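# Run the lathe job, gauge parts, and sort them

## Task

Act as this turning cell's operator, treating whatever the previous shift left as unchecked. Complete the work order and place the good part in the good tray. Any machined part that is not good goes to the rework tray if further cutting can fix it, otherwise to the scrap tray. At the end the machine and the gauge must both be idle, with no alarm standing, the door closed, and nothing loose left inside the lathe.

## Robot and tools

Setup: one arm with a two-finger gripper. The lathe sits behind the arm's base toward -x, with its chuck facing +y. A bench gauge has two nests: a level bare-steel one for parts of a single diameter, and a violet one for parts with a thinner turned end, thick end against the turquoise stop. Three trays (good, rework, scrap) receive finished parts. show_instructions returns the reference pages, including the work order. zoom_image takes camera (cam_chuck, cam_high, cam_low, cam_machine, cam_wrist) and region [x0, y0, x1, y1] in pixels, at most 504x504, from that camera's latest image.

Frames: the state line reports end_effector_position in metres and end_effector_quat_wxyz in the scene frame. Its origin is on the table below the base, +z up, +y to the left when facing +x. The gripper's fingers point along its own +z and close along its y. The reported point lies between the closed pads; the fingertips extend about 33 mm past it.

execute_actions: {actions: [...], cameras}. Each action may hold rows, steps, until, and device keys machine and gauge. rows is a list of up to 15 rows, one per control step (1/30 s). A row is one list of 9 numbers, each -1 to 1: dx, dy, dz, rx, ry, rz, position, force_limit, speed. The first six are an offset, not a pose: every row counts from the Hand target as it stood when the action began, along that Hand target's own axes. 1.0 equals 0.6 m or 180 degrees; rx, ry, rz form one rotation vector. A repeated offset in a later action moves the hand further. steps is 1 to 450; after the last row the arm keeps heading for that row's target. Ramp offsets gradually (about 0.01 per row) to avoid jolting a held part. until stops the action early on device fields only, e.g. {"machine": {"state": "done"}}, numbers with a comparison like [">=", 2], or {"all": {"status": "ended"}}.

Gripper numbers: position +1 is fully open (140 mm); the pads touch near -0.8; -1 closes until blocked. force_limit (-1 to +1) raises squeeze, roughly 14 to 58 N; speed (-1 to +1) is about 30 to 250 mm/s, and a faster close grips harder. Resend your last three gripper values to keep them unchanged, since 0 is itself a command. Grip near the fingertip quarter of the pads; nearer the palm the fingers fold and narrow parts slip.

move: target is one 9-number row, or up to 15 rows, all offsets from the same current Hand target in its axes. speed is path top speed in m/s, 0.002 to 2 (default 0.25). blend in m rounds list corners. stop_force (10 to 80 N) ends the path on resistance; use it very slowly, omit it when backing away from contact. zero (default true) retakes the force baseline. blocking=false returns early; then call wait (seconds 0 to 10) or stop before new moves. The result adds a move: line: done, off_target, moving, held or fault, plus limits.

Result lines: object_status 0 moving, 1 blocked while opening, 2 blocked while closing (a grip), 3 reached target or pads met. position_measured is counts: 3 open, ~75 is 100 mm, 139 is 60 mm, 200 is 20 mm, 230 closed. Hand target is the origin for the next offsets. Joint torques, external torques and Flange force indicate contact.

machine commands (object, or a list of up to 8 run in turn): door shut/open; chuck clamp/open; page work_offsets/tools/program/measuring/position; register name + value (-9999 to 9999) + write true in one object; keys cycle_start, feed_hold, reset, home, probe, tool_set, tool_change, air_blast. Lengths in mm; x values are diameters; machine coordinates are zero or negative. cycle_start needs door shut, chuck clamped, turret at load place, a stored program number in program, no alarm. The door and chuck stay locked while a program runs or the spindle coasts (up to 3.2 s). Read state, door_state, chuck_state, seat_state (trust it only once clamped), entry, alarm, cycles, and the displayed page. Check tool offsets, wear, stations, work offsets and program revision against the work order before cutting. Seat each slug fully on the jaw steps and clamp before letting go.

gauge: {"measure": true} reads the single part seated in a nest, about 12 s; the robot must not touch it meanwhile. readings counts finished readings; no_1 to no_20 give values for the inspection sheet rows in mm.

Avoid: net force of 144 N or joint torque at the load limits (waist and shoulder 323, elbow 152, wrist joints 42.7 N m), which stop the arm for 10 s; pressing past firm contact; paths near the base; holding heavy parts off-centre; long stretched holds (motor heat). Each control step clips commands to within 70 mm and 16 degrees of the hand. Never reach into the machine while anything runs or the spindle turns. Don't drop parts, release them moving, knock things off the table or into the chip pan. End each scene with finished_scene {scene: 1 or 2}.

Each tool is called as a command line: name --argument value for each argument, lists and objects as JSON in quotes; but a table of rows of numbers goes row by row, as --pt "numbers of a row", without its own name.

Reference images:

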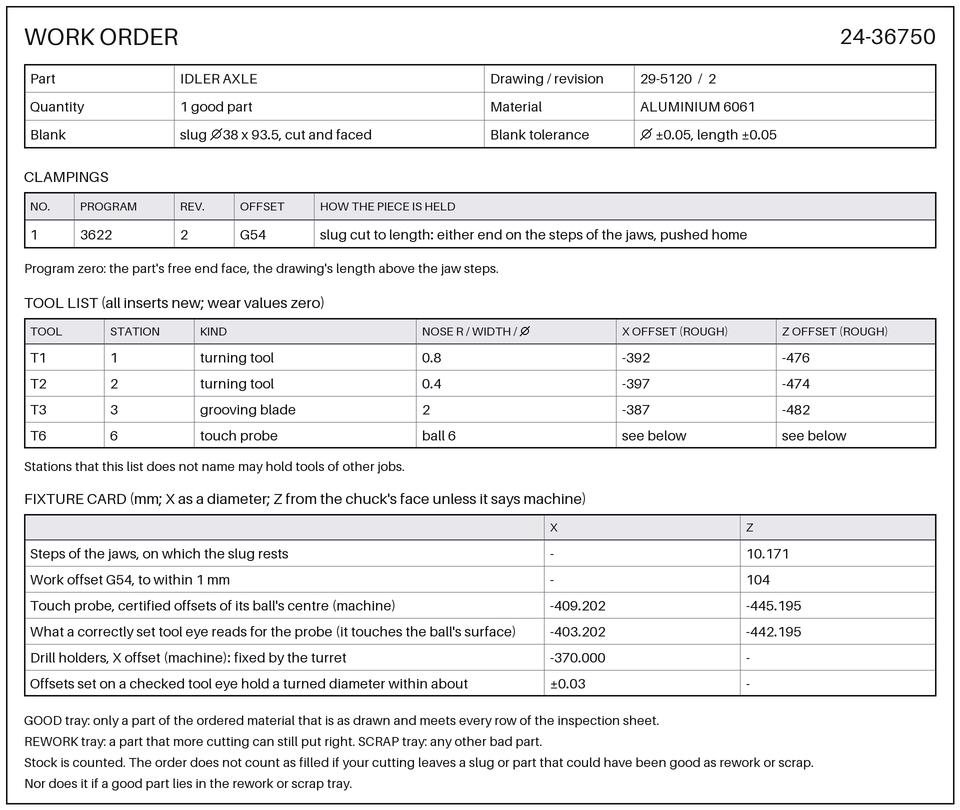

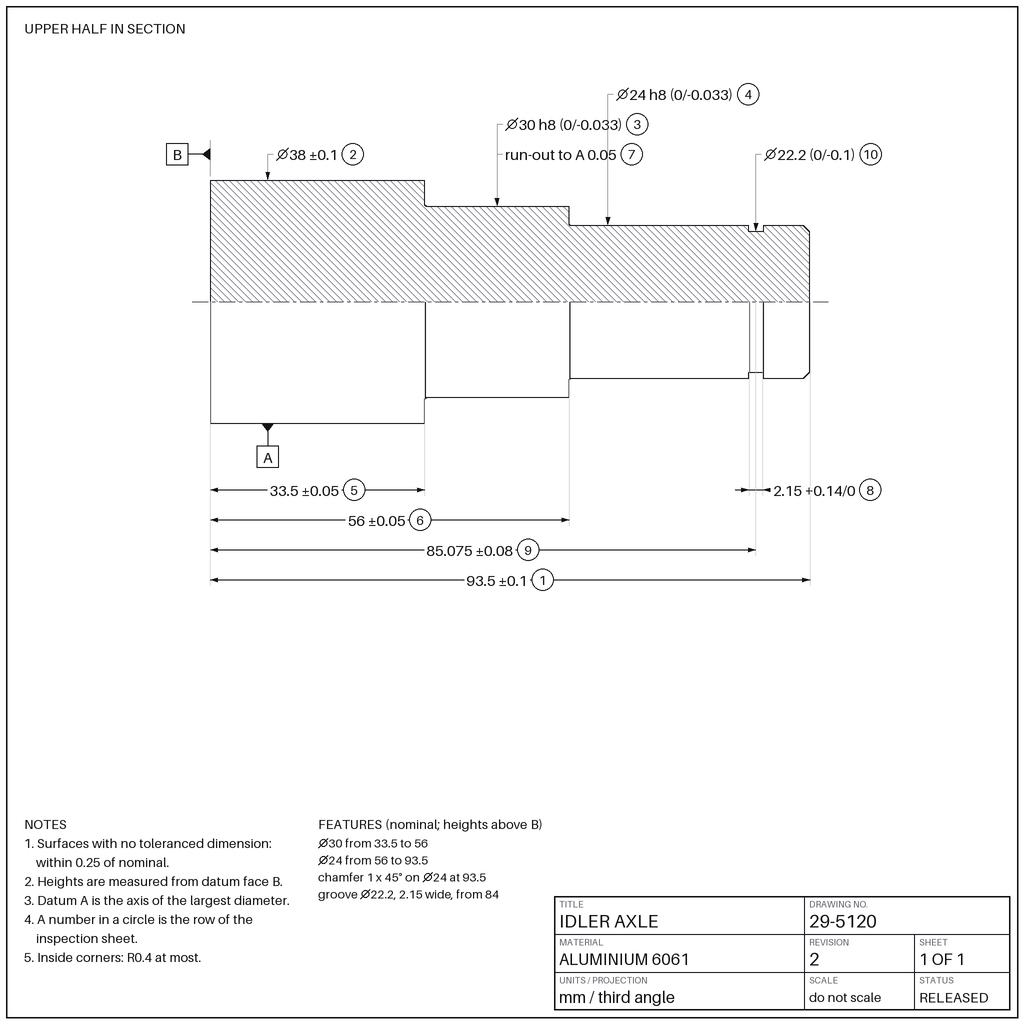

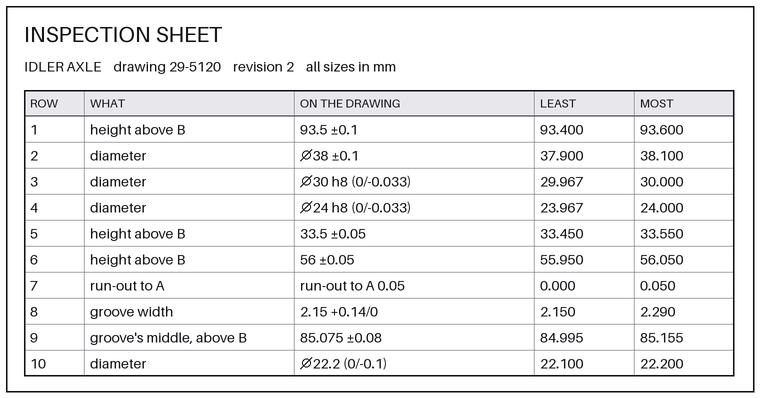

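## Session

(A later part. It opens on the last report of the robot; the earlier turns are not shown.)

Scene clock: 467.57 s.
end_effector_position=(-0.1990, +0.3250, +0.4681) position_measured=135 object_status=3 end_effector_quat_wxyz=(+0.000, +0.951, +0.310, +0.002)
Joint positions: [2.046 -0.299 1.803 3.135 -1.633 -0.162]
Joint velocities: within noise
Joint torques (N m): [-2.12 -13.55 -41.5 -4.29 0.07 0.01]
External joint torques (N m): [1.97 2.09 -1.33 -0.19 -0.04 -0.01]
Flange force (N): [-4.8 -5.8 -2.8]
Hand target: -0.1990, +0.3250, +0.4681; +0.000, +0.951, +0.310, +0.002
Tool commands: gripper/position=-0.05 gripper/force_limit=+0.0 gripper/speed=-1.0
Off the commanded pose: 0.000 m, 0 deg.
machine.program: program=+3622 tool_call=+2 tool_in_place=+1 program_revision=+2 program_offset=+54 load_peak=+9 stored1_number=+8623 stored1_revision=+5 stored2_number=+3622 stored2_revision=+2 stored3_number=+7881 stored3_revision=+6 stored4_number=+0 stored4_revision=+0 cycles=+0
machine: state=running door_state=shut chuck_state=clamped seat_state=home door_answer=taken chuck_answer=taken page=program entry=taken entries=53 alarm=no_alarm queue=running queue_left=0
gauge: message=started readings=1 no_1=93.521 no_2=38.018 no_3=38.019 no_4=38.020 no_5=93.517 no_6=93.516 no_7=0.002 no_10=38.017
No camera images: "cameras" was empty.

execute_actions --actions '[{"steps":450,"until":{"machine":{"queue":["!=","running"]}}}]' --cameras '[]'

execute_actions --actions '[{"steps":450,"until":{"machine":{"queue":["!=","running"]}}}]' --cameras '[]'

execute_actions --actions '[{"steps":450,"until":{"machine":{"queue":["!=","running"]}}}]' --cameras '[]'

execute_actions --actions '[{"steps":450,"until":{"machine":{"queue":["!=","running"]}}}]' --cameras '["cam_chuck"]'

Scene clock: 483.67 s.
end_effector_position=(-0.1990, +0.3250, +0.4681) position_measured=135 object_status=3 end_effector_quat_wxyz=(+0.000, +0.951, +0.310, +0.002)
Joint positions: [2.046 -0.299 1.803 3.135 -1.633 -0.162]
Joint velocities: within noise
Joint torques (N m): [-2 -13.31 -41.38 -4.31 0.06 0.02]
External joint torques (N m): [1.88 1.53 -1.47 -0.18 -0.04 -0.02]
Flange force (N): [-4.6 -5.0 -3.0]
Hand target: -0.1990, +0.3250, +0.4681; +0.000, +0.951, +0.310, +0.002
Tool commands: gripper/position=-0.05 gripper/force_limit=+0.0 gripper/speed=-1.0
Off the commanded pose: 0.000 m, 0 deg.
machine.program: program=+3622 tool_call=+2 tool_in_place=+1 program_revision=+2 program_offset=+54 load_peak=+9 stored1_number=+8623 stored1_revision=+5 stored2_number=+3622 stored2_revision=+2 stored3_number=+7881 stored3_revision=+6 stored4_number=+0 stored4_revision=+0 cycles=+0
machine: state=running door_state=shut chuck_state=clamped seat_state=home door_answer=taken chuck_answer=taken page=program entry=taken entries=53 alarm=no_alarm queue=running queue_left=0
gauge: message=started readings=1 no_1=93.521 no_2=38.018 no_3=38.019 no_4=38.020 no_5=93.517 no_6=93.516 no_7=0.002 no_10=38.017
No camera images: "cameras" was empty.

Scene clock: 498.87 s.
end_effector_position=(-0.1990, +0.3250, +0.4681) position_measured=135 object_status=3 end_effector_quat_wxyz=(+0.000, +0.951, +0.310, +0.002)
Joint positions: [2.046 -0.299 1.803 3.135 -1.633 -0.162]
Joint velocities: within noise
Joint torques (N m): [-1.82 -13.06 -41.72 -4.33 0 0.01]
External joint torques (N m): [1.65 1.46 -1.09 -0.15 0.02 -0.01]
Flange force (N): [-4.1 -4.4 -2.2]
Hand target: -0.1990, +0.3250, +0.4681; +0.000, +0.951, +0.310, +0.002
Tool commands: gripper/position=-0.05 gripper/force_limit=+0.0 gripper/speed=-1.0
Off the commanded pose: 0.000 m, 0 deg.
machine.program: program=+3622 tool_call=+2 tool_in_place=+2 program_revision=+2 program_offset=+54 load_peak=+9 stored1_number=+8623 stored1_revision=+5 stored2_number=+3622 stored2_revision=+2 stored3_number=+7881 stored3_revision=+6 stored4_number=+0 stored4_revision=+0 cycles=+0
machine: state=running door_state=shut chuck_state=clamped seat_state=home door_answer=taken chuck_answer=taken page=program entry=taken entries=53 alarm=no_alarm queue=running queue_left=0
gauge: message=started readings=1 no_1=93.521 no_2=38.018 no_3=38.019 no_4=38.020 no_5=93.517 no_6=93.516 no_7=0.002 no_10=38.017
No camera images: "cameras" was empty.

Scene clock: 514.07 s.
end_effector_position=(-0.1990, +0.3250, +0.4681) position_measured=135 object_status=3 end_effector_quat_wxyz=(+0.000, +0.951, +0.310, +0.002)
Joint positions: [2.046 -0.299 1.803 3.135 -1.633 -0.162]
Joint velocities: within noise
Joint torques (N m): [-2.53 -13.04 -41.43 -4.35 -0.01 0.01]
External joint torques (N m): [2.27 1.99 -1.3 -0.13 0.03 -0.01]
Flange force (N): [-5.6 -5.7 -2.6]
Hand target: -0.1990, +0.3250, +0.4681; +0.000, +0.951, +0.310, +0.002
Tool commands: gripper/position=-0.05 gripper/force_limit=+0.0 gripper/speed=-1.0
Off the commanded pose: 0.000 m, 0 deg.
machine.program: program=+3622 tool_call=+2 tool_in_place=+2 program_revision=+2 program_offset=+54 load_peak=+9 stored1_number=+8623 stored1_revision=+5 stored2_number=+3622 stored2_revision=+2 stored3_number=+7881 stored3_revision=+6 stored4_number=+0 stored4_revision=+0 cycles=+0
machine: state=running door_state=shut chuck_state=clamped seat_state=home door_answer=taken chuck_answer=taken page=program entry=taken entries=53 alarm=no_alarm queue=running queue_left=0
gauge: message=started readings=1 no_1=93.521 no_2=38.018 no_3=38.019 no_4=38.020 no_5=93.517 no_6=93.516 no_7=0.002 no_10=38.017
No camera images: "cameras" was empty.

Scene clock: 528.77 s.
end_effector_position=(-0.1990, +0.3250, +0.4681) position_measured=135 object_status=3 end_effector_quat_wxyz=(+0.000, +0.951, +0.310, +0.002)
Joint positions: [2.046 -0.299 1.803 3.135 -1.633 -0.162]
Joint velocities: within noise
Joint torques (N m): [-2.1 -13.23 -41.52 -4.32 0.09 0.07]
External joint torques (N m): [1.99 1.88 -1.25 -0.15 -0.06 -0.07]
Flange force (N): [-4.7 -5.3 -2.7]
Hand target: -0.1990, +0.3250, +0.4681; +0.000, +0.951, +0.310, +0.002
Tool commands: gripper/position=-0.05 gripper/force_limit=+0.0 gripper/speed=-1.0
Off the commanded pose: 0.000 m, 0 deg.
machine.program: program=+3622 tool_call=+2 tool_in_place=+3 program_revision=+2 program_offset=+54 load_peak=+9 stored1_number=+8623 stored1_revision=+5 stored2_number=+3622 stored2_revision=+2 stored3_number=+7881 stored3_revision=+6 stored4_number=+0 stored4_revision=+0 cycles=+1
machine: state=done door_state=shut chuck_state=clamped seat_state=home door_answer=taken chuck_answer=taken page=program entry=taken entries=53 alarm=no_alarm queue=done queue_left=0
gauge: message=started readings=1 no_1=93.521 no_2=38.018 no_3=38.019 no_4=38.020 no_5=93.517 no_6=93.516 no_7=0.002 no_10=38.017
Images, in order (width x height): cam_chuck 896x504.

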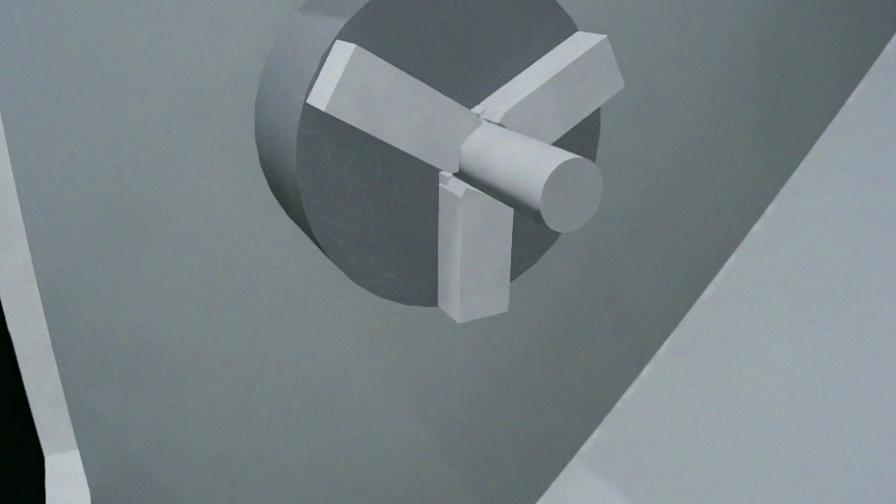

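execute_actions --actions '[{"steps":60},{"machine":[{"page":"measuring","register":"tool_call","value":6,"write":true},{"tool_change":true},{"register":"probe_x","value":48,"write":true},{"register":"probe_z","value":80,"write":true},{"register":"probe_move_z","value":0,"write":true},{"register":"probe_move_x","value":-26,"write":true},{"probe":true}],"steps":450,"until":{"machine":{"queue":["!=","running"]}}}]' --cameras '["cam_chuck"]'

execute_actions --actions '[{"machine":[{"register":"probe_z","value":55,"write":true},{"probe":true}],"steps":450,"until":{"machine":{"queue":["!=","running"]}}}]' --cameras '[]'

Scene clock: 544.70 s.
end_effector_position=(-0.1990, +0.3250, +0.4681) position_measured=135 object_status=3 end_effector_quat_wxyz=(+0.000, +0.951, +0.310, +0.002)
Joint positions: [2.046 -0.299 1.803 3.135 -1.633 -0.162]
Joint velocities: within noise
Joint torques (N m): [-1.62 -13.24 -41.26 -4.32 0.02 0.05]
External joint torques (N m): [1.49 2 -1.48 -0.16 0 -0.06]
External joint torques at the end of the 1st action: [2.04 2.27 -1.15 -0.21 -0.04 -0.04]
Flange force (N): [-3.4 -5.6 -3.0]
Flange force at the end of the 1st action (N): [-4.9 -5.9 -2.5]
Hand target: -0.1990, +0.3250, +0.4681; +0.000, +0.951, +0.310, +0.002
Tool commands: gripper/position=-0.05 gripper/force_limit=+0.0 gripper/speed=-1.0
Off the commanded pose: 0.000 m, 0 deg.
machine.measuring: probe_x=+48.000 probe_z=+80.000 probe_move_x=-26.000 probe_move_z=+0.000 probe_radius=+2.992 eye_x=+62.216 eye_z=+151.570 probe_touched=+1 probe_found_x=+24.088 probe_found_z=+80.000 set_x=-387.211 set_z=-481.607
machine: state=done door_state=shut chuck_state=clamped seat_state=home door_answer=taken chuck_answer=taken page=measuring entry=taken entries=60 alarm=no_alarm queue=done queue_left=0
gauge: message=started readings=1 no_1=93.521 no_2=38.018 no_3=38.019 no_4=38.020 no_5=93.517 no_6=93.516 no_7=0.002 no_10=38.017
Images, in order (width x height): cam_chuck 896x504.

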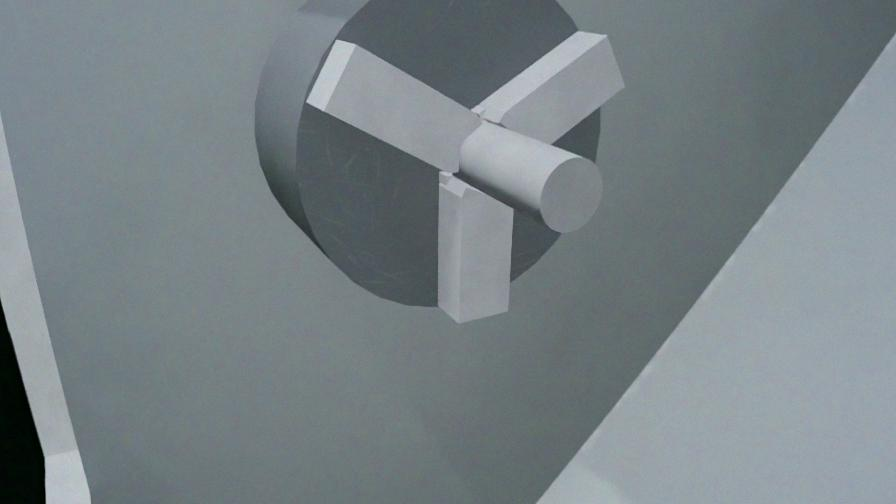

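Scene clock: 550.67 s.
end_effector_position=(-0.1990, +0.3250, +0.4681) position_measured=135 object_status=3 end_effector_quat_wxyz=(+0.000, +0.951, +0.310, +0.002)
Joint positions: [2.046 -0.299 1.803 3.135 -1.633 -0.162]
Joint velocities: within noise
Joint torques (N m): [-1.72 -13.54 -41.53 -4.39 0.05 0.08]
External joint torques (N m): [1.54 2.25 -1.24 -0.09 -0.03 -0.08]
Flange force (N): [-3.5 -5.7 -2.6]
Hand target: -0.1990, +0.3250, +0.4681; +0.000, +0.951, +0.310, +0.002
Tool commands: gripper/position=-0.05 gripper/force_limit=+0.0 gripper/speed=-1.0
Off the commanded pose: 0.000 m, 0 deg.
machine.measuring: probe_x=+48.000 probe_z=+55.000 probe_move_x=-26.000 probe_move_z=+0.000 probe_radius=+2.992 eye_x=+62.216 eye_z=+151.570 probe_touched=+1 probe_found_x=+30.092 probe_found_z=+55.000 set_x=-387.211 set_z=-481.607
machine: state=done door_state=shut chuck_state=clamped seat_state=home door_answer=taken chuck_answer=taken page=measuring entry=taken entries=62 alarm=no_alarm queue=done queue_left=0
gauge: message=started readings=1 no_1=93.521 no_2=38.018 no_3=38.019 no_4=38.020 no_5=93.517 no_6=93.516 no_7=0.002 no_10=38.017
No camera images: "cameras" was empty.

execute_actions --actions '[{"machine":[{"register":"probe_x","value":36.6,"write":true},{"register":"probe_z","value":60,"write":true},{"register":"probe_move_x","value":0,"write":true},{"register":"probe_move_z","value":-25,"write":true},{"probe":true}],"steps":450,"until":{"machine":{"queue":["!=","running"]}}}]' --cameras '[]'

execute_actions --actions '[{"machine":[{"register":"probe_x","value":30.4,"write":true},{"register":"probe_z","value":78,"write":true},{"probe":true}],"steps":450,"until":{"machine":{"queue":["!=","running"]}}}]' --cameras '[]'

execute_actions --actions '[{"machine":[{"register":"probe_x","value":12,"write":true},{"register":"probe_z","value":118,"write":true},{"probe":true}],"steps":450,"until":{"machine":{"queue":["!=","running"]}}}]' --cameras '[]'

Scene clock: 560.07 s.
end_effector_position=(-0.1990, +0.3250, +0.4681) position_measured=135 object_status=3 end_effector_quat_wxyz=(+0.000, +0.951, +0.310, +0.002)
Joint positions: [2.046 -0.299 1.803 3.135 -1.633 -0.162]
Joint velocities: within noise
Joint torques (N m): [-1.6 -13.2 -41.57 -4.33 0.03 0.01]
External joint torques (N m): [1.46 1.67 -1.23 -0.15 -0.01 -0.01]
Flange force (N): [-3.5 -4.8 -2.5]
Hand target: -0.1990, +0.3250, +0.4681; +0.000, +0.951, +0.310, +0.002
Tool commands: gripper/position=-0.05 gripper/force_limit=+0.0 gripper/speed=-1.0
Off the commanded pose: 0.000 m, 0 deg.
machine.measuring: probe_x=+36.600 probe_z=+60.000 probe_move_x=+0.000 probe_move_z=-25.000 probe_radius=+2.992 eye_x=+62.216 eye_z=+151.570 probe_touched=+1 probe_found_x=+36.600 probe_found_z=+43.694 set_x=-387.211 set_z=-481.607
machine: state=done door_state=shut chuck_state=clamped seat_state=home door_answer=taken chuck_answer=taken page=measuring entry=taken entries=67 alarm=no_alarm queue=done queue_left=0
gauge: message=started readings=1 no_1=93.521 no_2=38.018 no_3=38.019 no_4=38.020 no_5=93.517 no_6=93.516 no_7=0.002 no_10=38.017
No camera images: "cameras" was empty.

Scene clock: 566.60 s.
end_effector_position=(-0.1990, +0.3250, +0.4681) position_measured=135 object_status=3 end_effector_quat_wxyz=(+0.000, +0.951, +0.310, +0.002)
Joint positions: [2.046 -0.299 1.803 3.135 -1.633 -0.162]
Joint velocities: within noise
Joint torques (N m): [-1.8 -12.92 -41.31 -4.33 0.02 0.05]
External joint torques (N m): [1.67 1.33 -1.5 -0.15 0 -0.05]
Flange force (N): [-4.0 -4.6 -3.0]
Hand target: -0.1990, +0.3250, +0.4681; +0.000, +0.951, +0.310, +0.002
Tool commands: gripper/position=-0.05 gripper/force_limit=+0.0 gripper/speed=-1.0
Off the commanded pose: 0.000 m, 0 deg.
machine.measuring: probe_x=+30.400 probe_z=+78.000 probe_move_x=+0.000 probe_move_z=-25.000 probe_radius=+2.992 eye_x=+62.216 eye_z=+151.570 probe_touched=+1 probe_found_x=+30.400 probe_found_z=+66.186 set_x=-387.211 set_z=-481.607
machine: state=done door_state=shut chuck_state=clamped seat_state=home door_answer=taken chuck_answer=taken page=measuring entry=taken entries=70 alarm=no_alarm queue=done queue_left=0
gauge: message=started readings=1 no_1=93.521 no_2=38.018 no_3=38.019 no_4=38.020 no_5=93.517 no_6=93.516 no_7=0.002 no_10=38.017
No camera images: "cameras" was empty.

Scene clock: 573.40 s.
end_effector_position=(-0.1990, +0.3250, +0.4681) position_measured=135 object_status=3 end_effector_quat_wxyz=(+0.000, +0.951, +0.310, +0.002)
Joint positions: [2.046 -0.299 1.803 3.135 -1.633 -0.162]
Joint velocities: within noise
Joint torques (N m): [-2.12 -12.61 -41.56 -4.36 0.05 0.07]
External joint torques (N m): [2.11 0.83 -1.27 -0.12 -0.03 -0.07]
Flange force (N): [-5.2 -3.7 -2.5]
Hand target: -0.1990, +0.3250, +0.4681; +0.000, +0.951, +0.310, +0.002
Tool commands: gripper/position=-0.05 gripper/force_limit=+0.0 gripper/speed=-1.0
Off the commanded pose: 0.000 m, 0 deg.
machine.measuring: probe_x=+12.000 probe_z=+118.000 probe_move_x=+0.000 probe_move_z=-25.000 probe_radius=+2.992 eye_x=+62.216 eye_z=+151.570 probe_touched=+1 probe_found_x=+12.000 probe_found_z=+103.714 set_x=-387.211 set_z=-481.607
machine: state=done door_state=shut chuck_state=clamped seat_state=home door_answer=taken chuck_answer=taken page=measuring entry=taken entries=73 alarm=no_alarm queue=done queue_left=0
gauge: message=started readings=1 no_1=93.521 no_2=38.018 no_3=38.019 no_4=38.020 no_5=93.517 no_6=93.516 no_7=0.002 no_10=38.017
No camera images: "cameras" was empty.

execute_actions --actions '[{"machine":[{"register":"t2_x_wear","value":0.003,"write":true},{"page":"tools"},{"home":true},{"cycle_start":true}],"steps":450,"until":{"machine":{"queue":["!=","running"]}}}]' --cameras '[]'

execute_actions --actions '[{"steps":450,"until":{"machine":{"queue":["!=","running"]}}}]' --cameras '[]'

execute_actions --actions '[{"steps":450,"until":{"machine":{"queue":["!=","running"]}}}]' --cameras '[]'

execute_actions --actions '[{"steps":450,"until":{"machine":{"queue":["!=","running"]}}}]' --cameras '[]'

execute_actions --actions '[{"steps":450,"until":{"machine":{"queue":["!=","running"]}}}]' --cameras '[]'

execute_actions --actions '[{"steps":450,"until":{"machine":{"queue":["!=","running"]}}}]' --cameras '["cam_chuck"]'

Scene clock: 590.00 s.
end_effector_position=(-0.1990, +0.3250, +0.4681) position_measured=135 object_status=3 end_effector_quat_wxyz=(+0.000, +0.951, +0.310, +0.002)
Joint positions: [2.046 -0.299 1.803 3.135 -1.633 -0.162]
Joint velocities: within noise
Joint torques (N m): [-1.52 -13.26 -41.61 -4.35 0.02 0]
External joint torques (N m): [1.42 1.74 -1.21 -0.13 0 0]
Flange force (N): [-3.4 -4.9 -2.5]
Hand target: -0.1990, +0.3250, +0.4681; +0.000, +0.951, +0.310, +0.002
Tool commands: gripper/position=-0.05 gripper/force_limit=+0.0 gripper/speed=-1.0
Off the commanded pose: 0.000 m, 0 deg.
machine.tools: t1_x=-391.755 t1_x_wear=+0.000 t1_z=-475.885 t1_z_wear=+0.000 t1_radius=+0.800 t1_station=+1.000 t2_x=-397.289 t2_x_wear=+0.003 t2_z=-473.735 t2_z_wear=+0.000 t2_radius=+0.400 t2_station=+2.000 t3_x=-387.211 t3_x_wear=+0.000 t3_z=-481.607 t3_z_wear=+0.000 t3_radius=+0.000 t3_station=+3.000 t4_x=-370.000 t4_x_wear=+0.000 t4_z=-422.887 t4_z_wear=+0.000 t4_radius=+0.000 t4_station=+4.000 t5_x=-414.552 t5_x_wear=+0.000 t5_z=-431.612 t5_z_wear=+0.000 t5_radius=+0.400 t5_station=+5.000 t6_x=-409.202 t6_x_wear=+0.000 t6_z=-445.195 t6_z_wear=+0.000 t6_radius=+3.000 t6_station=+6.000
machine: state=running door_state=shut chuck_state=clamped seat_state=home door_answer=taken chuck_answer=taken page=tools entry=taken entries=76 alarm=no_alarm queue=running queue_left=0
gauge: message=started readings=1 no_1=93.521 no_2=38.018 no_3=38.019 no_4=38.020 no_5=93.517 no_6=93.516 no_7=0.002 no_10=38.017
No camera images: "cameras" was empty.

Scene clock: 605.20 s.
end_effector_position=(-0.1990, +0.3250, +0.4681) position_measured=135 object_status=3 end_effector_quat_wxyz=(+0.000, +0.951, +0.310, +0.002)
Joint positions: [2.046 -0.299 1.803 3.135 -1.633 -0.162]
Joint velocities: within noise
Joint torques (N m): [-1.73 -13.53 -41.52 -4.29 0 0.05]
External joint torques (N m): [1.58 2.04 -1.29 -0.19 0.02 -0.05]
Flange force (N): [-3.7 -5.5 -2.6]
Hand target: -0.1990, +0.3250, +0.4681; +0.000, +0.951, +0.310, +0.002
Tool commands: gripper/position=-0.05 gripper/force_limit=+0.0 gripper/speed=-1.0
Off the commanded pose: 0.000 m, 0 deg.
machine.tools: t1_x=-391.755 t1_x_wear=+0.000 t1_z=-475.885 t1_z_wear=+0.000 t1_radius=+0.800 t1_station=+1.000 t2_x=-397.289 t2_x_wear=+0.003 t2_z=-473.735 t2_z_wear=+0.000 t2_radius=+0.400 t2_station=+2.000 t3_x=-387.211 t3_x_wear=+0.000 t3_z=-481.607 t3_z_wear=+0.000 t3_radius=+0.000 t3_station=+3.000 t4_x=-370.000 t4_x_wear=+0.000 t4_z=-422.887 t4_z_wear=+0.000 t4_radius=+0.000 t4_station=+4.000 t5_x=-414.552 t5_x_wear=+0.000 t5_z=-431.612 t5_z_wear=+0.000 t5_radius=+0.400 t5_station=+5.000 t6_x=-409.202 t6_x_wear=+0.000 t6_z=-445.195 t6_z_wear=+0.000 t6_radius=+3.000 t6_station=+6.000
machine: state=running door_state=shut chuck_state=clamped seat_state=home door_answer=taken chuck_answer=taken page=tools entry=taken entries=76 alarm=no_alarm queue=running queue_left=0
gauge: message=started readings=1 no_1=93.521 no_2=38.018 no_3=38.019 no_4=38.020 no_5=93.517 no_6=93.516 no_7=0.002 no_10=38.017
No camera images: "cameras" was empty.

Scene clock: 620.40 s.
end_effector_position=(-0.1990, +0.3250, +0.4681) position_measured=135 object_status=3 end_effector_quat_wxyz=(+0.000, +0.951, +0.310, +0.002)
Joint positions: [2.046 -0.299 1.803 3.135 -1.633 -0.162]
Joint velocities: within noise
Joint torques (N m): [-1.91 -13.59 -41.4 -4.35 0.04 0.1]
External joint torques (N m): [1.75 2.16 -1.4 -0.13 -0.02 -0.1]
Flange force (N): [-4.0 -5.8 -2.9]
Hand target: -0.1990, +0.3250, +0.4681; +0.000, +0.951, +0.310, +0.002
Tool commands: gripper/position=-0.05 gripper/force_limit=+0.0 gripper/speed=-1.0
Off the commanded pose: 0.000 m, 0 deg.
machine.tools: t1_x=-391.755 t1_x_wear=+0.000 t1_z=-475.885 t1_z_wear=+0.000 t1_radius=+0.800 t1_station=+1.000 t2_x=-397.289 t2_x_wear=+0.003 t2_z=-473.735 t2_z_wear=+0.000 t2_radius=+0.400 t2_station=+2.000 t3_x=-387.211 t3_x_wear=+0.000 t3_z=-481.607 t3_z_wear=+0.000 t3_radius=+0.000 t3_station=+3.000 t4_x=-370.000 t4_x_wear=+0.000 t4_z=-422.887 t4_z_wear=+0.000 t4_radius=+0.000 t4_station=+4.000 t5_x=-414.552 t5_x_wear=+0.000 t5_z=-431.612 t5_z_wear=+0.000 t5_radius=+0.400 t5_station=+5.000 t6_x=-409.202 t6_x_wear=+0.000 t6_z=-445.195 t6_z_wear=+0.000 t6_radius=+3.000 t6_station=+6.000
machine: state=running door_state=shut chuck_state=clamped seat_state=home door_answer=taken chuck_answer=taken page=tools entry=taken entries=76 alarm=no_alarm queue=running queue_left=0
gauge: message=started readings=1 no_1=93.521 no_2=38.018 no_3=38.019 no_4=38.020 no_5=93.517 no_6=93.516 no_7=0.002 no_10=38.017
No camera images: "cameras" was empty.

Scene clock: 635.60 s.
end_effector_position=(-0.1990, +0.3250, +0.4681) position_measured=135 object_status=3 end_effector_quat_wxyz=(+0.000, +0.951, +0.310, +0.002)
Joint positions: [2.046 -0.299 1.803 3.135 -1.633 -0.162]
Joint velocities: within noise
Joint torques (N m): [-2.18 -12.63 -41.46 -4.37 0.01 0.1]
External joint torques (N m): [1.92 1.36 -1.28 -0.11 0.02 -0.1]
Flange force (N): [-4.5 -4.5 -2.5]
Hand target: -0.1990, +0.3250, +0.4681; +0.000, +0.951, +0.310, +0.002
Tool commands: gripper/position=-0.05 gripper/force_limit=+0.0 gripper/speed=-1.0
Off the commanded pose: 0.000 m, 0 deg.
machine.tools: t1_x=-391.755 t1_x_wear=+0.000 t1_z=-475.885 t1_z_wear=+0.000 t1_radius=+0.800 t1_station=+1.000 t2_x=-397.289 t2_x_wear=+0.003 t2_z=-473.735 t2_z_wear=+0.000 t2_radius=+0.400 t2_station=+2.000 t3_x=-387.211 t3_x_wear=+0.000 t3_z=-481.607 t3_z_wear=+0.000 t3_radius=+0.000 t3_station=+3.000 t4_x=-370.000 t4_x_wear=+0.000 t4_z=-422.887 t4_z_wear=+0.000 t4_radius=+0.000 t4_station=+4.000 t5_x=-414.552 t5_x_wear=+0.000 t5_z=-431.612 t5_z_wear=+0.000 t5_radius=+0.400 t5_station=+5.000 t6_x=-409.202 t6_x_wear=+0.000 t6_z=-445.195 t6_z_wear=+0.000 t6_radius=+3.000 t6_station=+6.000
machine: state=running door_state=shut chuck_state=clamped seat_state=home door_answer=taken chuck_answer=taken page=tools entry=taken entries=76 alarm=no_alarm queue=running queue_left=0
gauge: message=started readings=1 no_1=93.521 no_2=38.018 no_3=38.019 no_4=38.020 no_5=93.517 no_6=93.516 no_7=0.002 no_10=38.017
No camera images: "cameras" was empty.

Scene clock: 650.80 s.
end_effector_position=(-0.1990, +0.3250, +0.4681) position_measured=135 object_status=3 end_effector_quat_wxyz=(+0.000, +0.951, +0.310, +0.002)
Joint positions: [2.046 -0.299 1.803 3.135 -1.633 -0.162]
Joint velocities: within noise
Joint torques (N m): [-2.25 -13.48 -41.65 -4.41 0.02 0.01]
External joint torques (N m): [2.18 2.15 -1.11 -0.07 0 -0.01]
Flange force (N): [-5.4 -5.7 -2.3]
Hand target: -0.1990, +0.3250, +0.4681; +0.000, +0.951, +0.310, +0.002
Tool commands: gripper/position=-0.05 gripper/force_limit=+0.0 gripper/speed=-1.0
Off the commanded pose: 0.000 m, 0 deg.
machine.tools: t1_x=-391.755 t1_x_wear=+0.000 t1_z=-475.885 t1_z_wear=+0.000 t1_radius=+0.800 t1_station=+1.000 t2_x=-397.289 t2_x_wear=+0.003 t2_z=-473.735 t2_z_wear=+0.000 t2_radius=+0.400 t2_station=+2.000 t3_x=-387.211 t3_x_wear=+0.000 t3_z=-481.607 t3_z_wear=+0.000 t3_radius=+0.000 t3_station=+3.000 t4_x=-370.000 t4_x_wear=+0.000 t4_z=-422.887 t4_z_wear=+0.000 t4_radius=+0.000 t4_station=+4.000 t5_x=-414.552 t5_x_wear=+0.000 t5_z=-431.612 t5_z_wear=+0.000 t5_radius=+0.400 t5_station=+5.000 t6_x=-409.202 t6_x_wear=+0.000 t6_z=-445.195 t6_z_wear=+0.000 t6_radius=+3.000 t6_station=+6.000
machine: state=running door_state=shut chuck_state=clamped seat_state=home door_answer=taken chuck_answer=taken page=tools entry=taken entries=76 alarm=no_alarm queue=running queue_left=0
gauge: message=started readings=1 no_1=93.521 no_2=38.018 no_3=38.019 no_4=38.020 no_5=93.517 no_6=93.516 no_7=0.002 no_10=38.017
No camera images: "cameras" was empty.

Scene clock: 659.60 s.
end_effector_position=(-0.1990, +0.3250, +0.4681) position_measured=135 object_status=3 end_effector_quat_wxyz=(+0.000, +0.951, +0.310, +0.002)
Joint positions: [2.046 -0.299 1.803 3.135 -1.633 -0.162]
Joint velocities: within noise
Joint torques (N m): [-1.75 -13.23 -41.53 -4.38 0 0.02]
External joint torques (N m): [1.63 1.84 -1.27 -0.1 0.02 -0.02]
Flange force (N): [-3.9 -5.2 -2.6]
Hand target: -0.1990, +0.3250, +0.4681; +0.000, +0.951, +0.310, +0.002
Tool commands: gripper/position=-0.05 gripper/force_limit=+0.0 gripper/speed=-1.0
Off the commanded pose: 0.000 m, 0 deg.
machine.tools: t1_x=-391.755 t1_x_wear=+0.000 t1_z=-475.885 t1_z_wear=+0.000 t1_radius=+0.800 t1_station=+1.000 t2_x=-397.289 t2_x_wear=+0.003 t2_z=-473.735 t2_z_wear=+0.000 t2_radius=+0.400 t2_station=+2.000 t3_x=-387.211 t3_x_wear=+0.000 t3_z=-481.607 t3_z_wear=+0.000 t3_radius=+0.000 t3_station=+3.000 t4_x=-370.000 t4_x_wear=+0.000 t4_z=-422.887 t4_z_wear=+0.000 t4_radius=+0.000 t4_station=+4.000 t5_x=-414.552 t5_x_wear=+0.000 t5_z=-431.612 t5_z_wear=+0.000 t5_radius=+0.400 t5_station=+5.000 t6_x=-409.202 t6_x_wear=+0.000 t6_z=-445.195 t6_z_wear=+0.000 t6_radius=+3.000 t6_station=+6.000
machine: state=done door_state=shut chuck_state=clamped seat_state=home door_answer=taken chuck_answer=taken page=tools entry=taken entries=76 alarm=no_alarm queue=done queue_left=0
gauge: message=started readings=1 no_1=93.521 no_2=38.018 no_3=38.019 no_4=38.020 no_5=93.517 no_6=93.516 no_7=0.002 no_10=38.017
Images, in order (width x height): cam_chuck 896x504.

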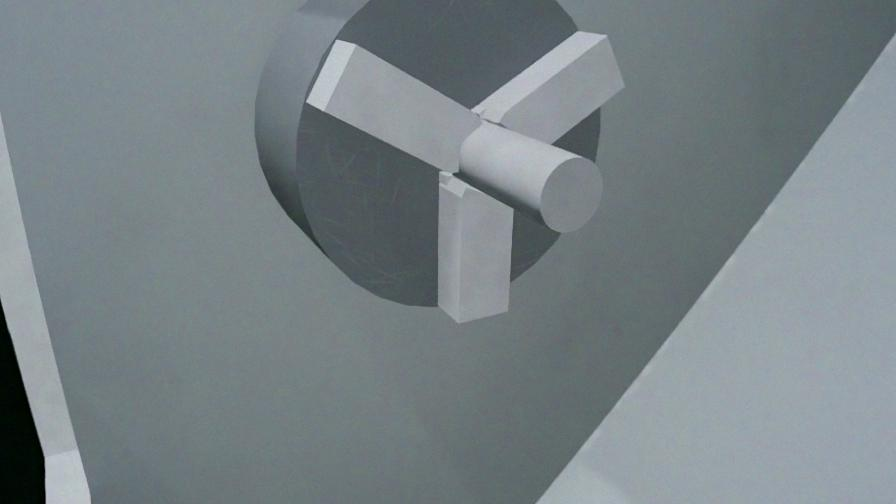

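execute_actions --actions '[{"steps":75},{"machine":[{"page":"measuring","register":"tool_call","value":6,"write":true},{"tool_change":true},{"register":"probe_x","value":48,"write":true},{"register":"probe_z","value":80,"write":true},{"register":"probe_move_z","value":0,"write":true},{"register":"probe_move_x","value":-26,"write":true},{"probe":true}],"steps":450,"until":{"machine":{"queue":["!=","running"]}}}]' --cameras '[]'

execute_actions --actions '[{"machine":[{"register":"probe_z","value":55,"write":true},{"probe":true}],"steps":450,"until":{"machine":{"queue":["!=","running"]}}}]' --cameras '[]'

execute_actions --actions '[{"machine":[{"register":"probe_z","value":99,"write":true},{"probe":true}],"steps":450,"until":{"machine":{"queue":["!=","running"]}}}]' --cameras '[]'

Scene clock: 676.13 s.
end_effector_position=(-0.1990, +0.3250, +0.4681) position_measured=135 object_status=3 end_effector_quat_wxyz=(+0.000, +0.951, +0.310, +0.002)
Joint positions: [2.046 -0.299 1.803 3.135 -1.633 -0.162]
Joint velocities: within noise
Joint torques (N m): [-1.5 -13.19 -41.53 -4.33 0.07 0.01]
External joint torques (N m): [1.38 1.64 -1.31 -0.15 -0.05 -0.01]
External joint torques at the end of the 1st action: [2.01 0.95 -1.1 -0.12 0 -0.04]
Flange force (N): [-3.3 -4.7 -2.7]
Flange force at the end of the 1st action (N): [-5.0 -3.7 -2.2]
Hand target: -0.1990, +0.3250, +0.4681; +0.000, +0.951, +0.310, +0.002
Tool commands: gripper/position=-0.05 gripper/force_limit=+0.0 gripper/speed=-1.0
Off the commanded pose: 0.000 m, 0 deg.
machine.measuring: probe_x=+48.000 probe_z=+80.000 probe_move_x=-26.000 probe_move_z=+0.000 probe_radius=+2.992 eye_x=+62.216 eye_z=+151.570 probe_touched=+1 probe_found_x=+23.992 probe_found_z=+80.000 set_x=-387.211 set_z=-481.607
machine: state=done door_state=shut chuck_state=clamped seat_state=home door_answer=taken chuck_answer=taken page=measuring entry=taken entries=83 alarm=no_alarm queue=done queue_left=0
gauge: message=started readings=1 no_1=93.521 no_2=38.018 no_3=38.019 no_4=38.020 no_5=93.517 no_6=93.516 no_7=0.002 no_10=38.017
No camera images: "cameras" was empty.

Scene clock: 682.10 s.
end_effector_position=(-0.1990, +0.3250, +0.4681) position_measured=135 object_status=3 end_effector_quat_wxyz=(+0.000, +0.951, +0.310, +0.002)
Joint positions: [2.046 -0.299 1.803 3.135 -1.633 -0.162]
Joint velocities: within noise
Joint torques (N m): [-2.21 -13.23 -41.36 -4.35 0.09 0.07]
External joint torques (N m): [2.03 1.84 -1.42 -0.13 -0.07 -0.07]
Flange force (N): [-4.8 -5.5 -3.0]
Hand target: -0.1990, +0.3250, +0.4681; +0.000, +0.951, +0.310, +0.002
Tool commands: gripper/position=-0.05 gripper/force_limit=+0.0 gripper/speed=-1.0
Off the commanded pose: 0.000 m, 0 deg.
machine.measuring: probe_x=+48.000 probe_z=+55.000 probe_move_x=-26.000 probe_move_z=+0.000 probe_radius=+2.992 eye_x=+62.216 eye_z=+151.570 probe_touched=+1 probe_found_x=+29.990 probe_found_z=+55.000 set_x=-387.211 set_z=-481.607
machine: state=done door_state=shut chuck_state=clamped seat_state=home door_answer=taken chuck_answer=taken page=measuring entry=taken entries=85 alarm=no_alarm queue=done queue_left=0
gauge: message=started readings=1 no_1=93.521 no_2=38.018 no_3=38.019 no_4=38.020 no_5=93.517 no_6=93.516 no_7=0.002 no_10=38.017
No camera images: "cameras" was empty.

Scene clock: 688.23 s.
end_effector_position=(-0.1990, +0.3250, +0.4681) position_measured=135 object_status=3 end_effector_quat_wxyz=(+0.000, +0.951, +0.310, +0.002)
Joint positions: [2.046 -0.299 1.803 3.135 -1.633 -0.162]
Joint velocities: within noise
Joint torques (N m): [-2.22 -13.6 -41.34 -4.34 0.07 0.02]
External joint torques (N m): [2.05 2.24 -1.42 -0.13 -0.04 -0.02]
Flange force (N): [-4.9 -6.1 -3.0]
Hand target: -0.1990, +0.3250, +0.4681; +0.000, +0.951, +0.310, +0.002
Tool commands: gripper/position=-0.05 gripper/force_limit=+0.0 gripper/speed=-1.0
Off the commanded pose: 0.000 m, 0 deg.
machine.measuring: probe_x=+48.000 probe_z=+99.000 probe_move_x=-26.000 probe_move_z=+0.000 probe_radius=+2.992 eye_x=+62.216 eye_z=+151.570 probe_touched=+1 probe_found_x=+23.992 probe_found_z=+99.000 set_x=-387.211 set_z=-481.607
machine: state=done door_state=shut chuck_state=clamped seat_state=home door_answer=taken chuck_answer=taken page=measuring entry=taken entries=87 alarm=no_alarm queue=done queue_left=0
gauge: message=started readings=1 no_1=93.521 no_2=38.018 no_3=38.019 no_4=38.020 no_5=93.517 no_6=93.516 no_7=0.002 no_10=38.017
No camera images: "cameras" was empty.

execute_actions --actions '[{"machine":[{"home":true},{"door":"open"}],"steps":450,"until":{"machine":{"queue":["!=","running"],"door_state":"open"}}}]' --cameras '["cam_chuck","cam_machine"]'

zoom_image --camera "cam_chuck" --region '[400, 60, 650, 280]'

Scene clock: 691.67 s.
end_effector_position=(-0.1990, +0.3250, +0.4681) position_measured=135 object_status=3 end_effector_quat_wxyz=(+0.000, +0.951, +0.310, +0.002)
Joint positions: [2.046 -0.299 1.803 3.135 -1.633 -0.162]
Joint velocities: within noise
Joint torques (N m): [-2.42 -13.49 -41.48 -4.38 0.01 0.09]
External joint torques (N m): [2.37 1.65 -1.4 -0.11 0 -0.09]
Flange force (N): [-5.7 -5.3 -2.8]
Hand target: -0.1990, +0.3250, +0.4681; +0.000, +0.951, +0.310, +0.002
Tool commands: gripper/position=-0.05 gripper/force_limit=+0.0 gripper/speed=-1.0
Off the commanded pose: 0.000 m, 0 deg.
machine.measuring: probe_x=+48.000 probe_z=+99.000 probe_move_x=-26.000 probe_move_z=+0.000 probe_radius=+2.992 eye_x=+62.216 eye_z=+151.570 probe_touched=+1 probe_found_x=+23.992 probe_found_z=+99.000 set_x=-387.211 set_z=-481.607
machine: state=done door_state=open chuck_state=clamped seat_state=home door_answer=taken chuck_answer=taken page=measuring entry=taken entries=88 alarm=no_alarm queue=done queue_left=0
gauge: message=started readings=1 no_1=93.521 no_2=38.018 no_3=38.019 no_4=38.020 no_5=93.517 no_6=93.516 no_7=0.002 no_10=38.017
Images, in order (width x height): cam_chuck 896x504, cam_machine 896x504.

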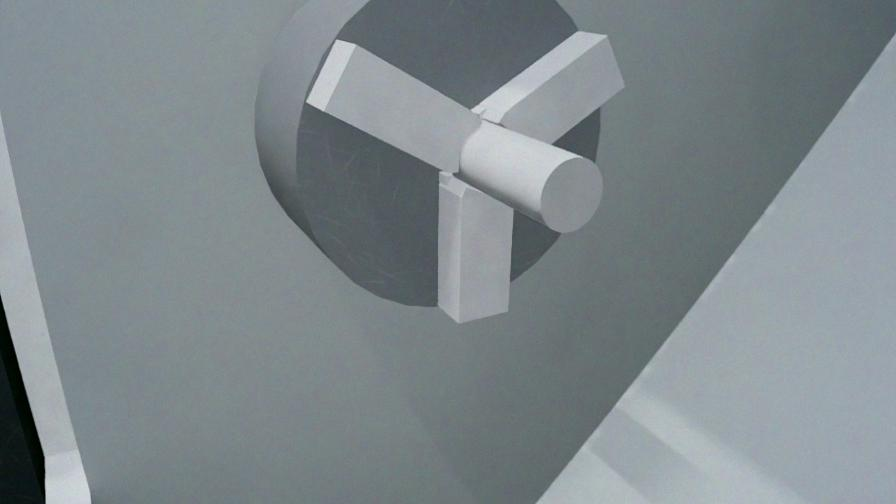

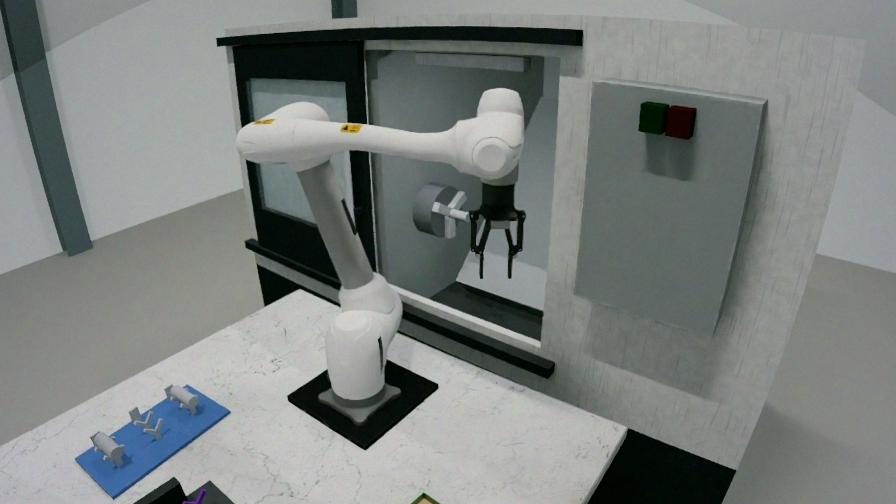

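Scaled by 2.016 from the camera's 896x504 image, which has a finer 1280x720 frame.

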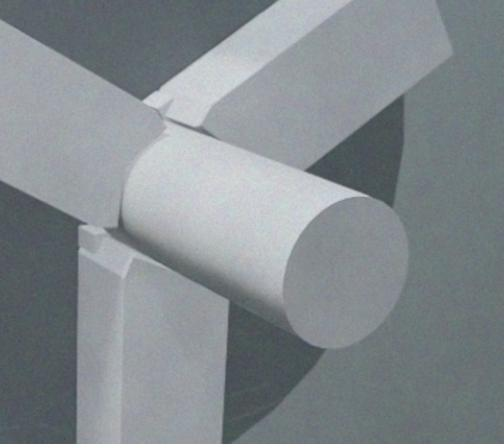

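move --target '[-0.6655,0.1525,0,0,0,-0.301,-0.05,0,-1]' --speed 0.3 --cameras '[]'

Scene clock: 696.20 s.
end_effector_position=(-0.4677, +0.0159, +0.4671) position_measured=135 object_status=3 end_effector_quat_wxyz=(+0.001, +0.705, +0.709, +0.001)
Joint positions: [3.053 -0.147 1.694 3.134 -1.597 -0.1]
Joint velocities: within noise
Joint torques (N m): [-1.67 -27.41 -42.16 -4.38 0 0.08]
External joint torques (N m): [1.58 -0.27 -0.65 -0.11 -0.02 -0.08]
Flange force (N): [-3.2 -0.7 -1.2]
Hand target: -0.4678, +0.0159, +0.4670; +0.001, +0.705, +0.709, +0.001
Off the commanded pose: 0.000 m, 0 deg.
machine.measuring: probe_x=+48.000 probe_z=+99.000 probe_move_x=-26.000 probe_move_z=+0.000 probe_radius=+2.992 eye_x=+62.216 eye_z=+151.570 probe_touched=+1 probe_found_x=+23.992 probe_found_z=+99.000 set_x=-387.211 set_z=-481.607
machine: state=done door_state=open chuck_state=clamped seat_state=home door_answer=taken chuck_answer=taken page=measuring entry=taken entries=88 alarm=no_alarm queue=done queue_left=0
gauge: message=started readings=1 no_1=93.521 no_2=38.018 no_3=38.019 no_4=38.020 no_5=93.517 no_6=93.516 no_7=0.002 no_10=38.017
move: done
No camera images: "cameras" was empty.

move --pt "-0.3607 -0.5295 0 0 0 0.0018 -0.05 0 -1" --pt "-0.3607 -0.5295 0.10 0 0 0.0018 -0.05 0 -1" --speed 0.2 --cameras '["cam_chuck","cam_wrist"]'

Scene clock: 699.60 s.
end_effector_position=(-0.7842, -0.2021, +0.4059) position_measured=135 object_status=3 end_effector_quat_wxyz=(+0.001, +0.707, +0.707, +0.001)
Joint positions: [3.364 0.42 1.155 3.135 -1.572 0.217]
Joint velocities: within noise
Joint torques (N m): [-2.51 -86.83 -41.66 -4.32 0.2 0.02]
External joint torques (N m): [2.5 0.28 -1.22 -0.16 -0.25 -0.02]
Flange force (N): [-3.9 -3.0 -2.7]
Hand target: -0.7842, -0.2020, +0.4059; +0.001, +0.707, +0.707, +0.001
Off the commanded pose: 0.000 m, 0 deg.
machine.measuring: probe_x=+48.000 probe_z=+99.000 probe_move_x=-26.000 probe_move_z=+0.000 probe_radius=+2.992 eye_x=+62.216 eye_z=+151.570 probe_touched=+1 probe_found_x=+23.992 probe_found_z=+99.000 set_x=-387.211 set_z=-481.607
machine: state=done door_state=open chuck_state=clamped seat_state=home door_answer=taken chuck_answer=taken page=measuring entry=taken entries=88 alarm=no_alarm queue=done queue_left=0
gauge: message=started readings=1 no_1=93.521 no_2=38.018 no_3=38.019 no_4=38.020 no_5=93.517 no_6=93.516 no_7=0.002 no_10=38.017
move: done
Images, in order (width x height): cam_chuck 896x504, cam_wrist 896x504.

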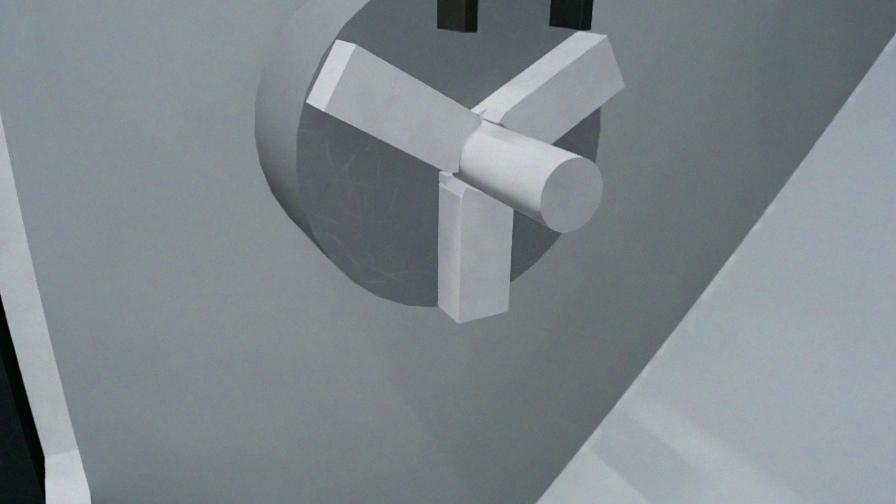

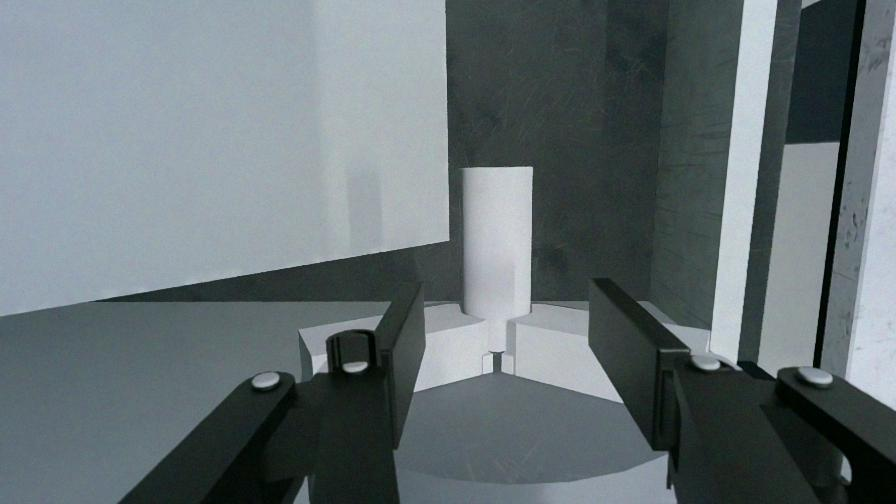

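move --target '[0,0,0.144,0,0,0,-0.05,0,-1]' --speed 0.04 --stop_force 15 --cameras '["cam_chuck","cam_wrist"]'

Scene clock: 704.43 s.
end_effector_position=(-0.7839, -0.2020, +0.3195) position_measured=135 object_status=3 end_effector_quat_wxyz=(+0.001, +0.707, +0.707, +0.001)
Joint positions: [3.364 0.431 1.295 3.135 -1.421 0.217]
Joint velocities: within noise
Joint torques (N m): [-2.02 -87.51 -40.88 -4.25 0 0.01]
External joint torques (N m): [1.81 0.14 -1.5 -0.19 -0.05 -0.01]
Flange force (N): [-3.2 -3.3 -2.2]
Hand target: -0.7839, -0.2020, +0.3195; +0.001, +0.707, +0.707, +0.001
Off the commanded pose: 0.000 m, 0 deg.
machine.measuring: probe_x=+48.000 probe_z=+99.000 probe_move_x=-26.000 probe_move_z=+0.000 probe_radius=+2.992 eye_x=+62.216 eye_z=+151.570 probe_touched=+1 probe_found_x=+23.992 probe_found_z=+99.000 set_x=-387.211 set_z=-481.607
machine: state=done door_state=open chuck_state=clamped seat_state=home door_answer=taken chuck_answer=taken page=measuring entry=taken entries=88 alarm=no_alarm queue=done queue_left=0
gauge: message=started readings=1 no_1=93.521 no_2=38.018 no_3=38.019 no_4=38.020 no_5=93.517 no_6=93.516 no_7=0.002 no_10=38.017
move: done
Images, in order (width x height): cam_chuck 896x504, cam_wrist 896x504.

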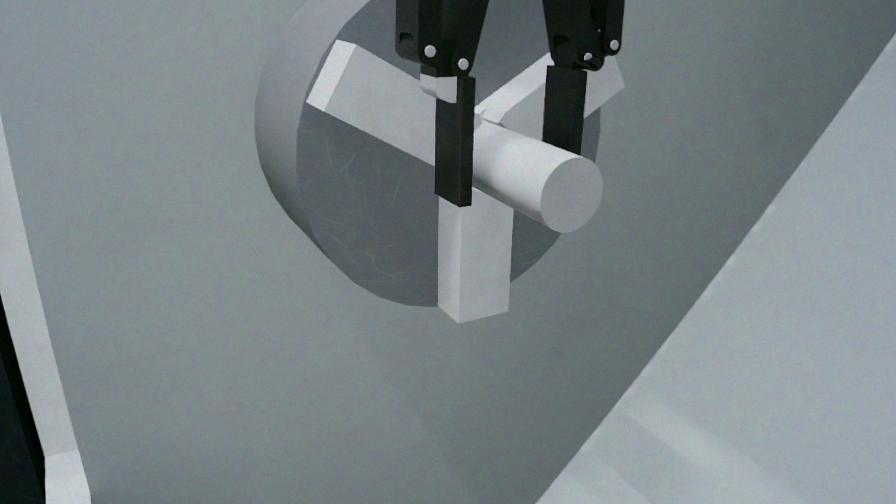

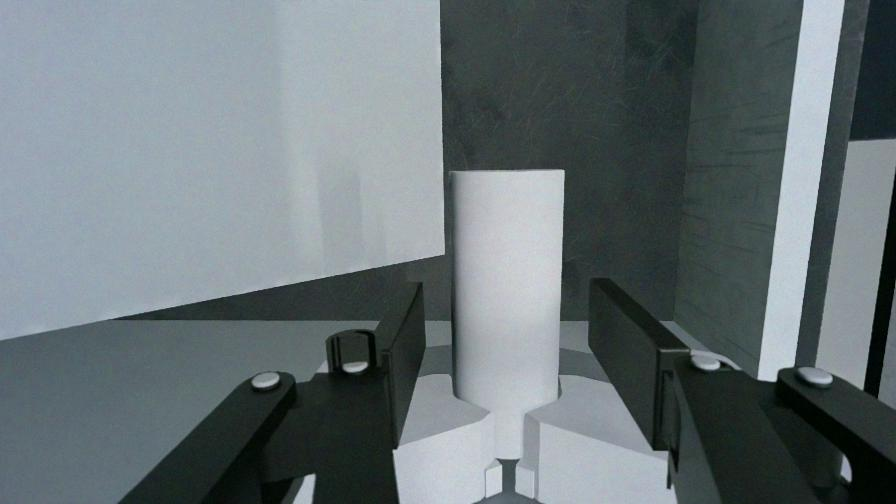

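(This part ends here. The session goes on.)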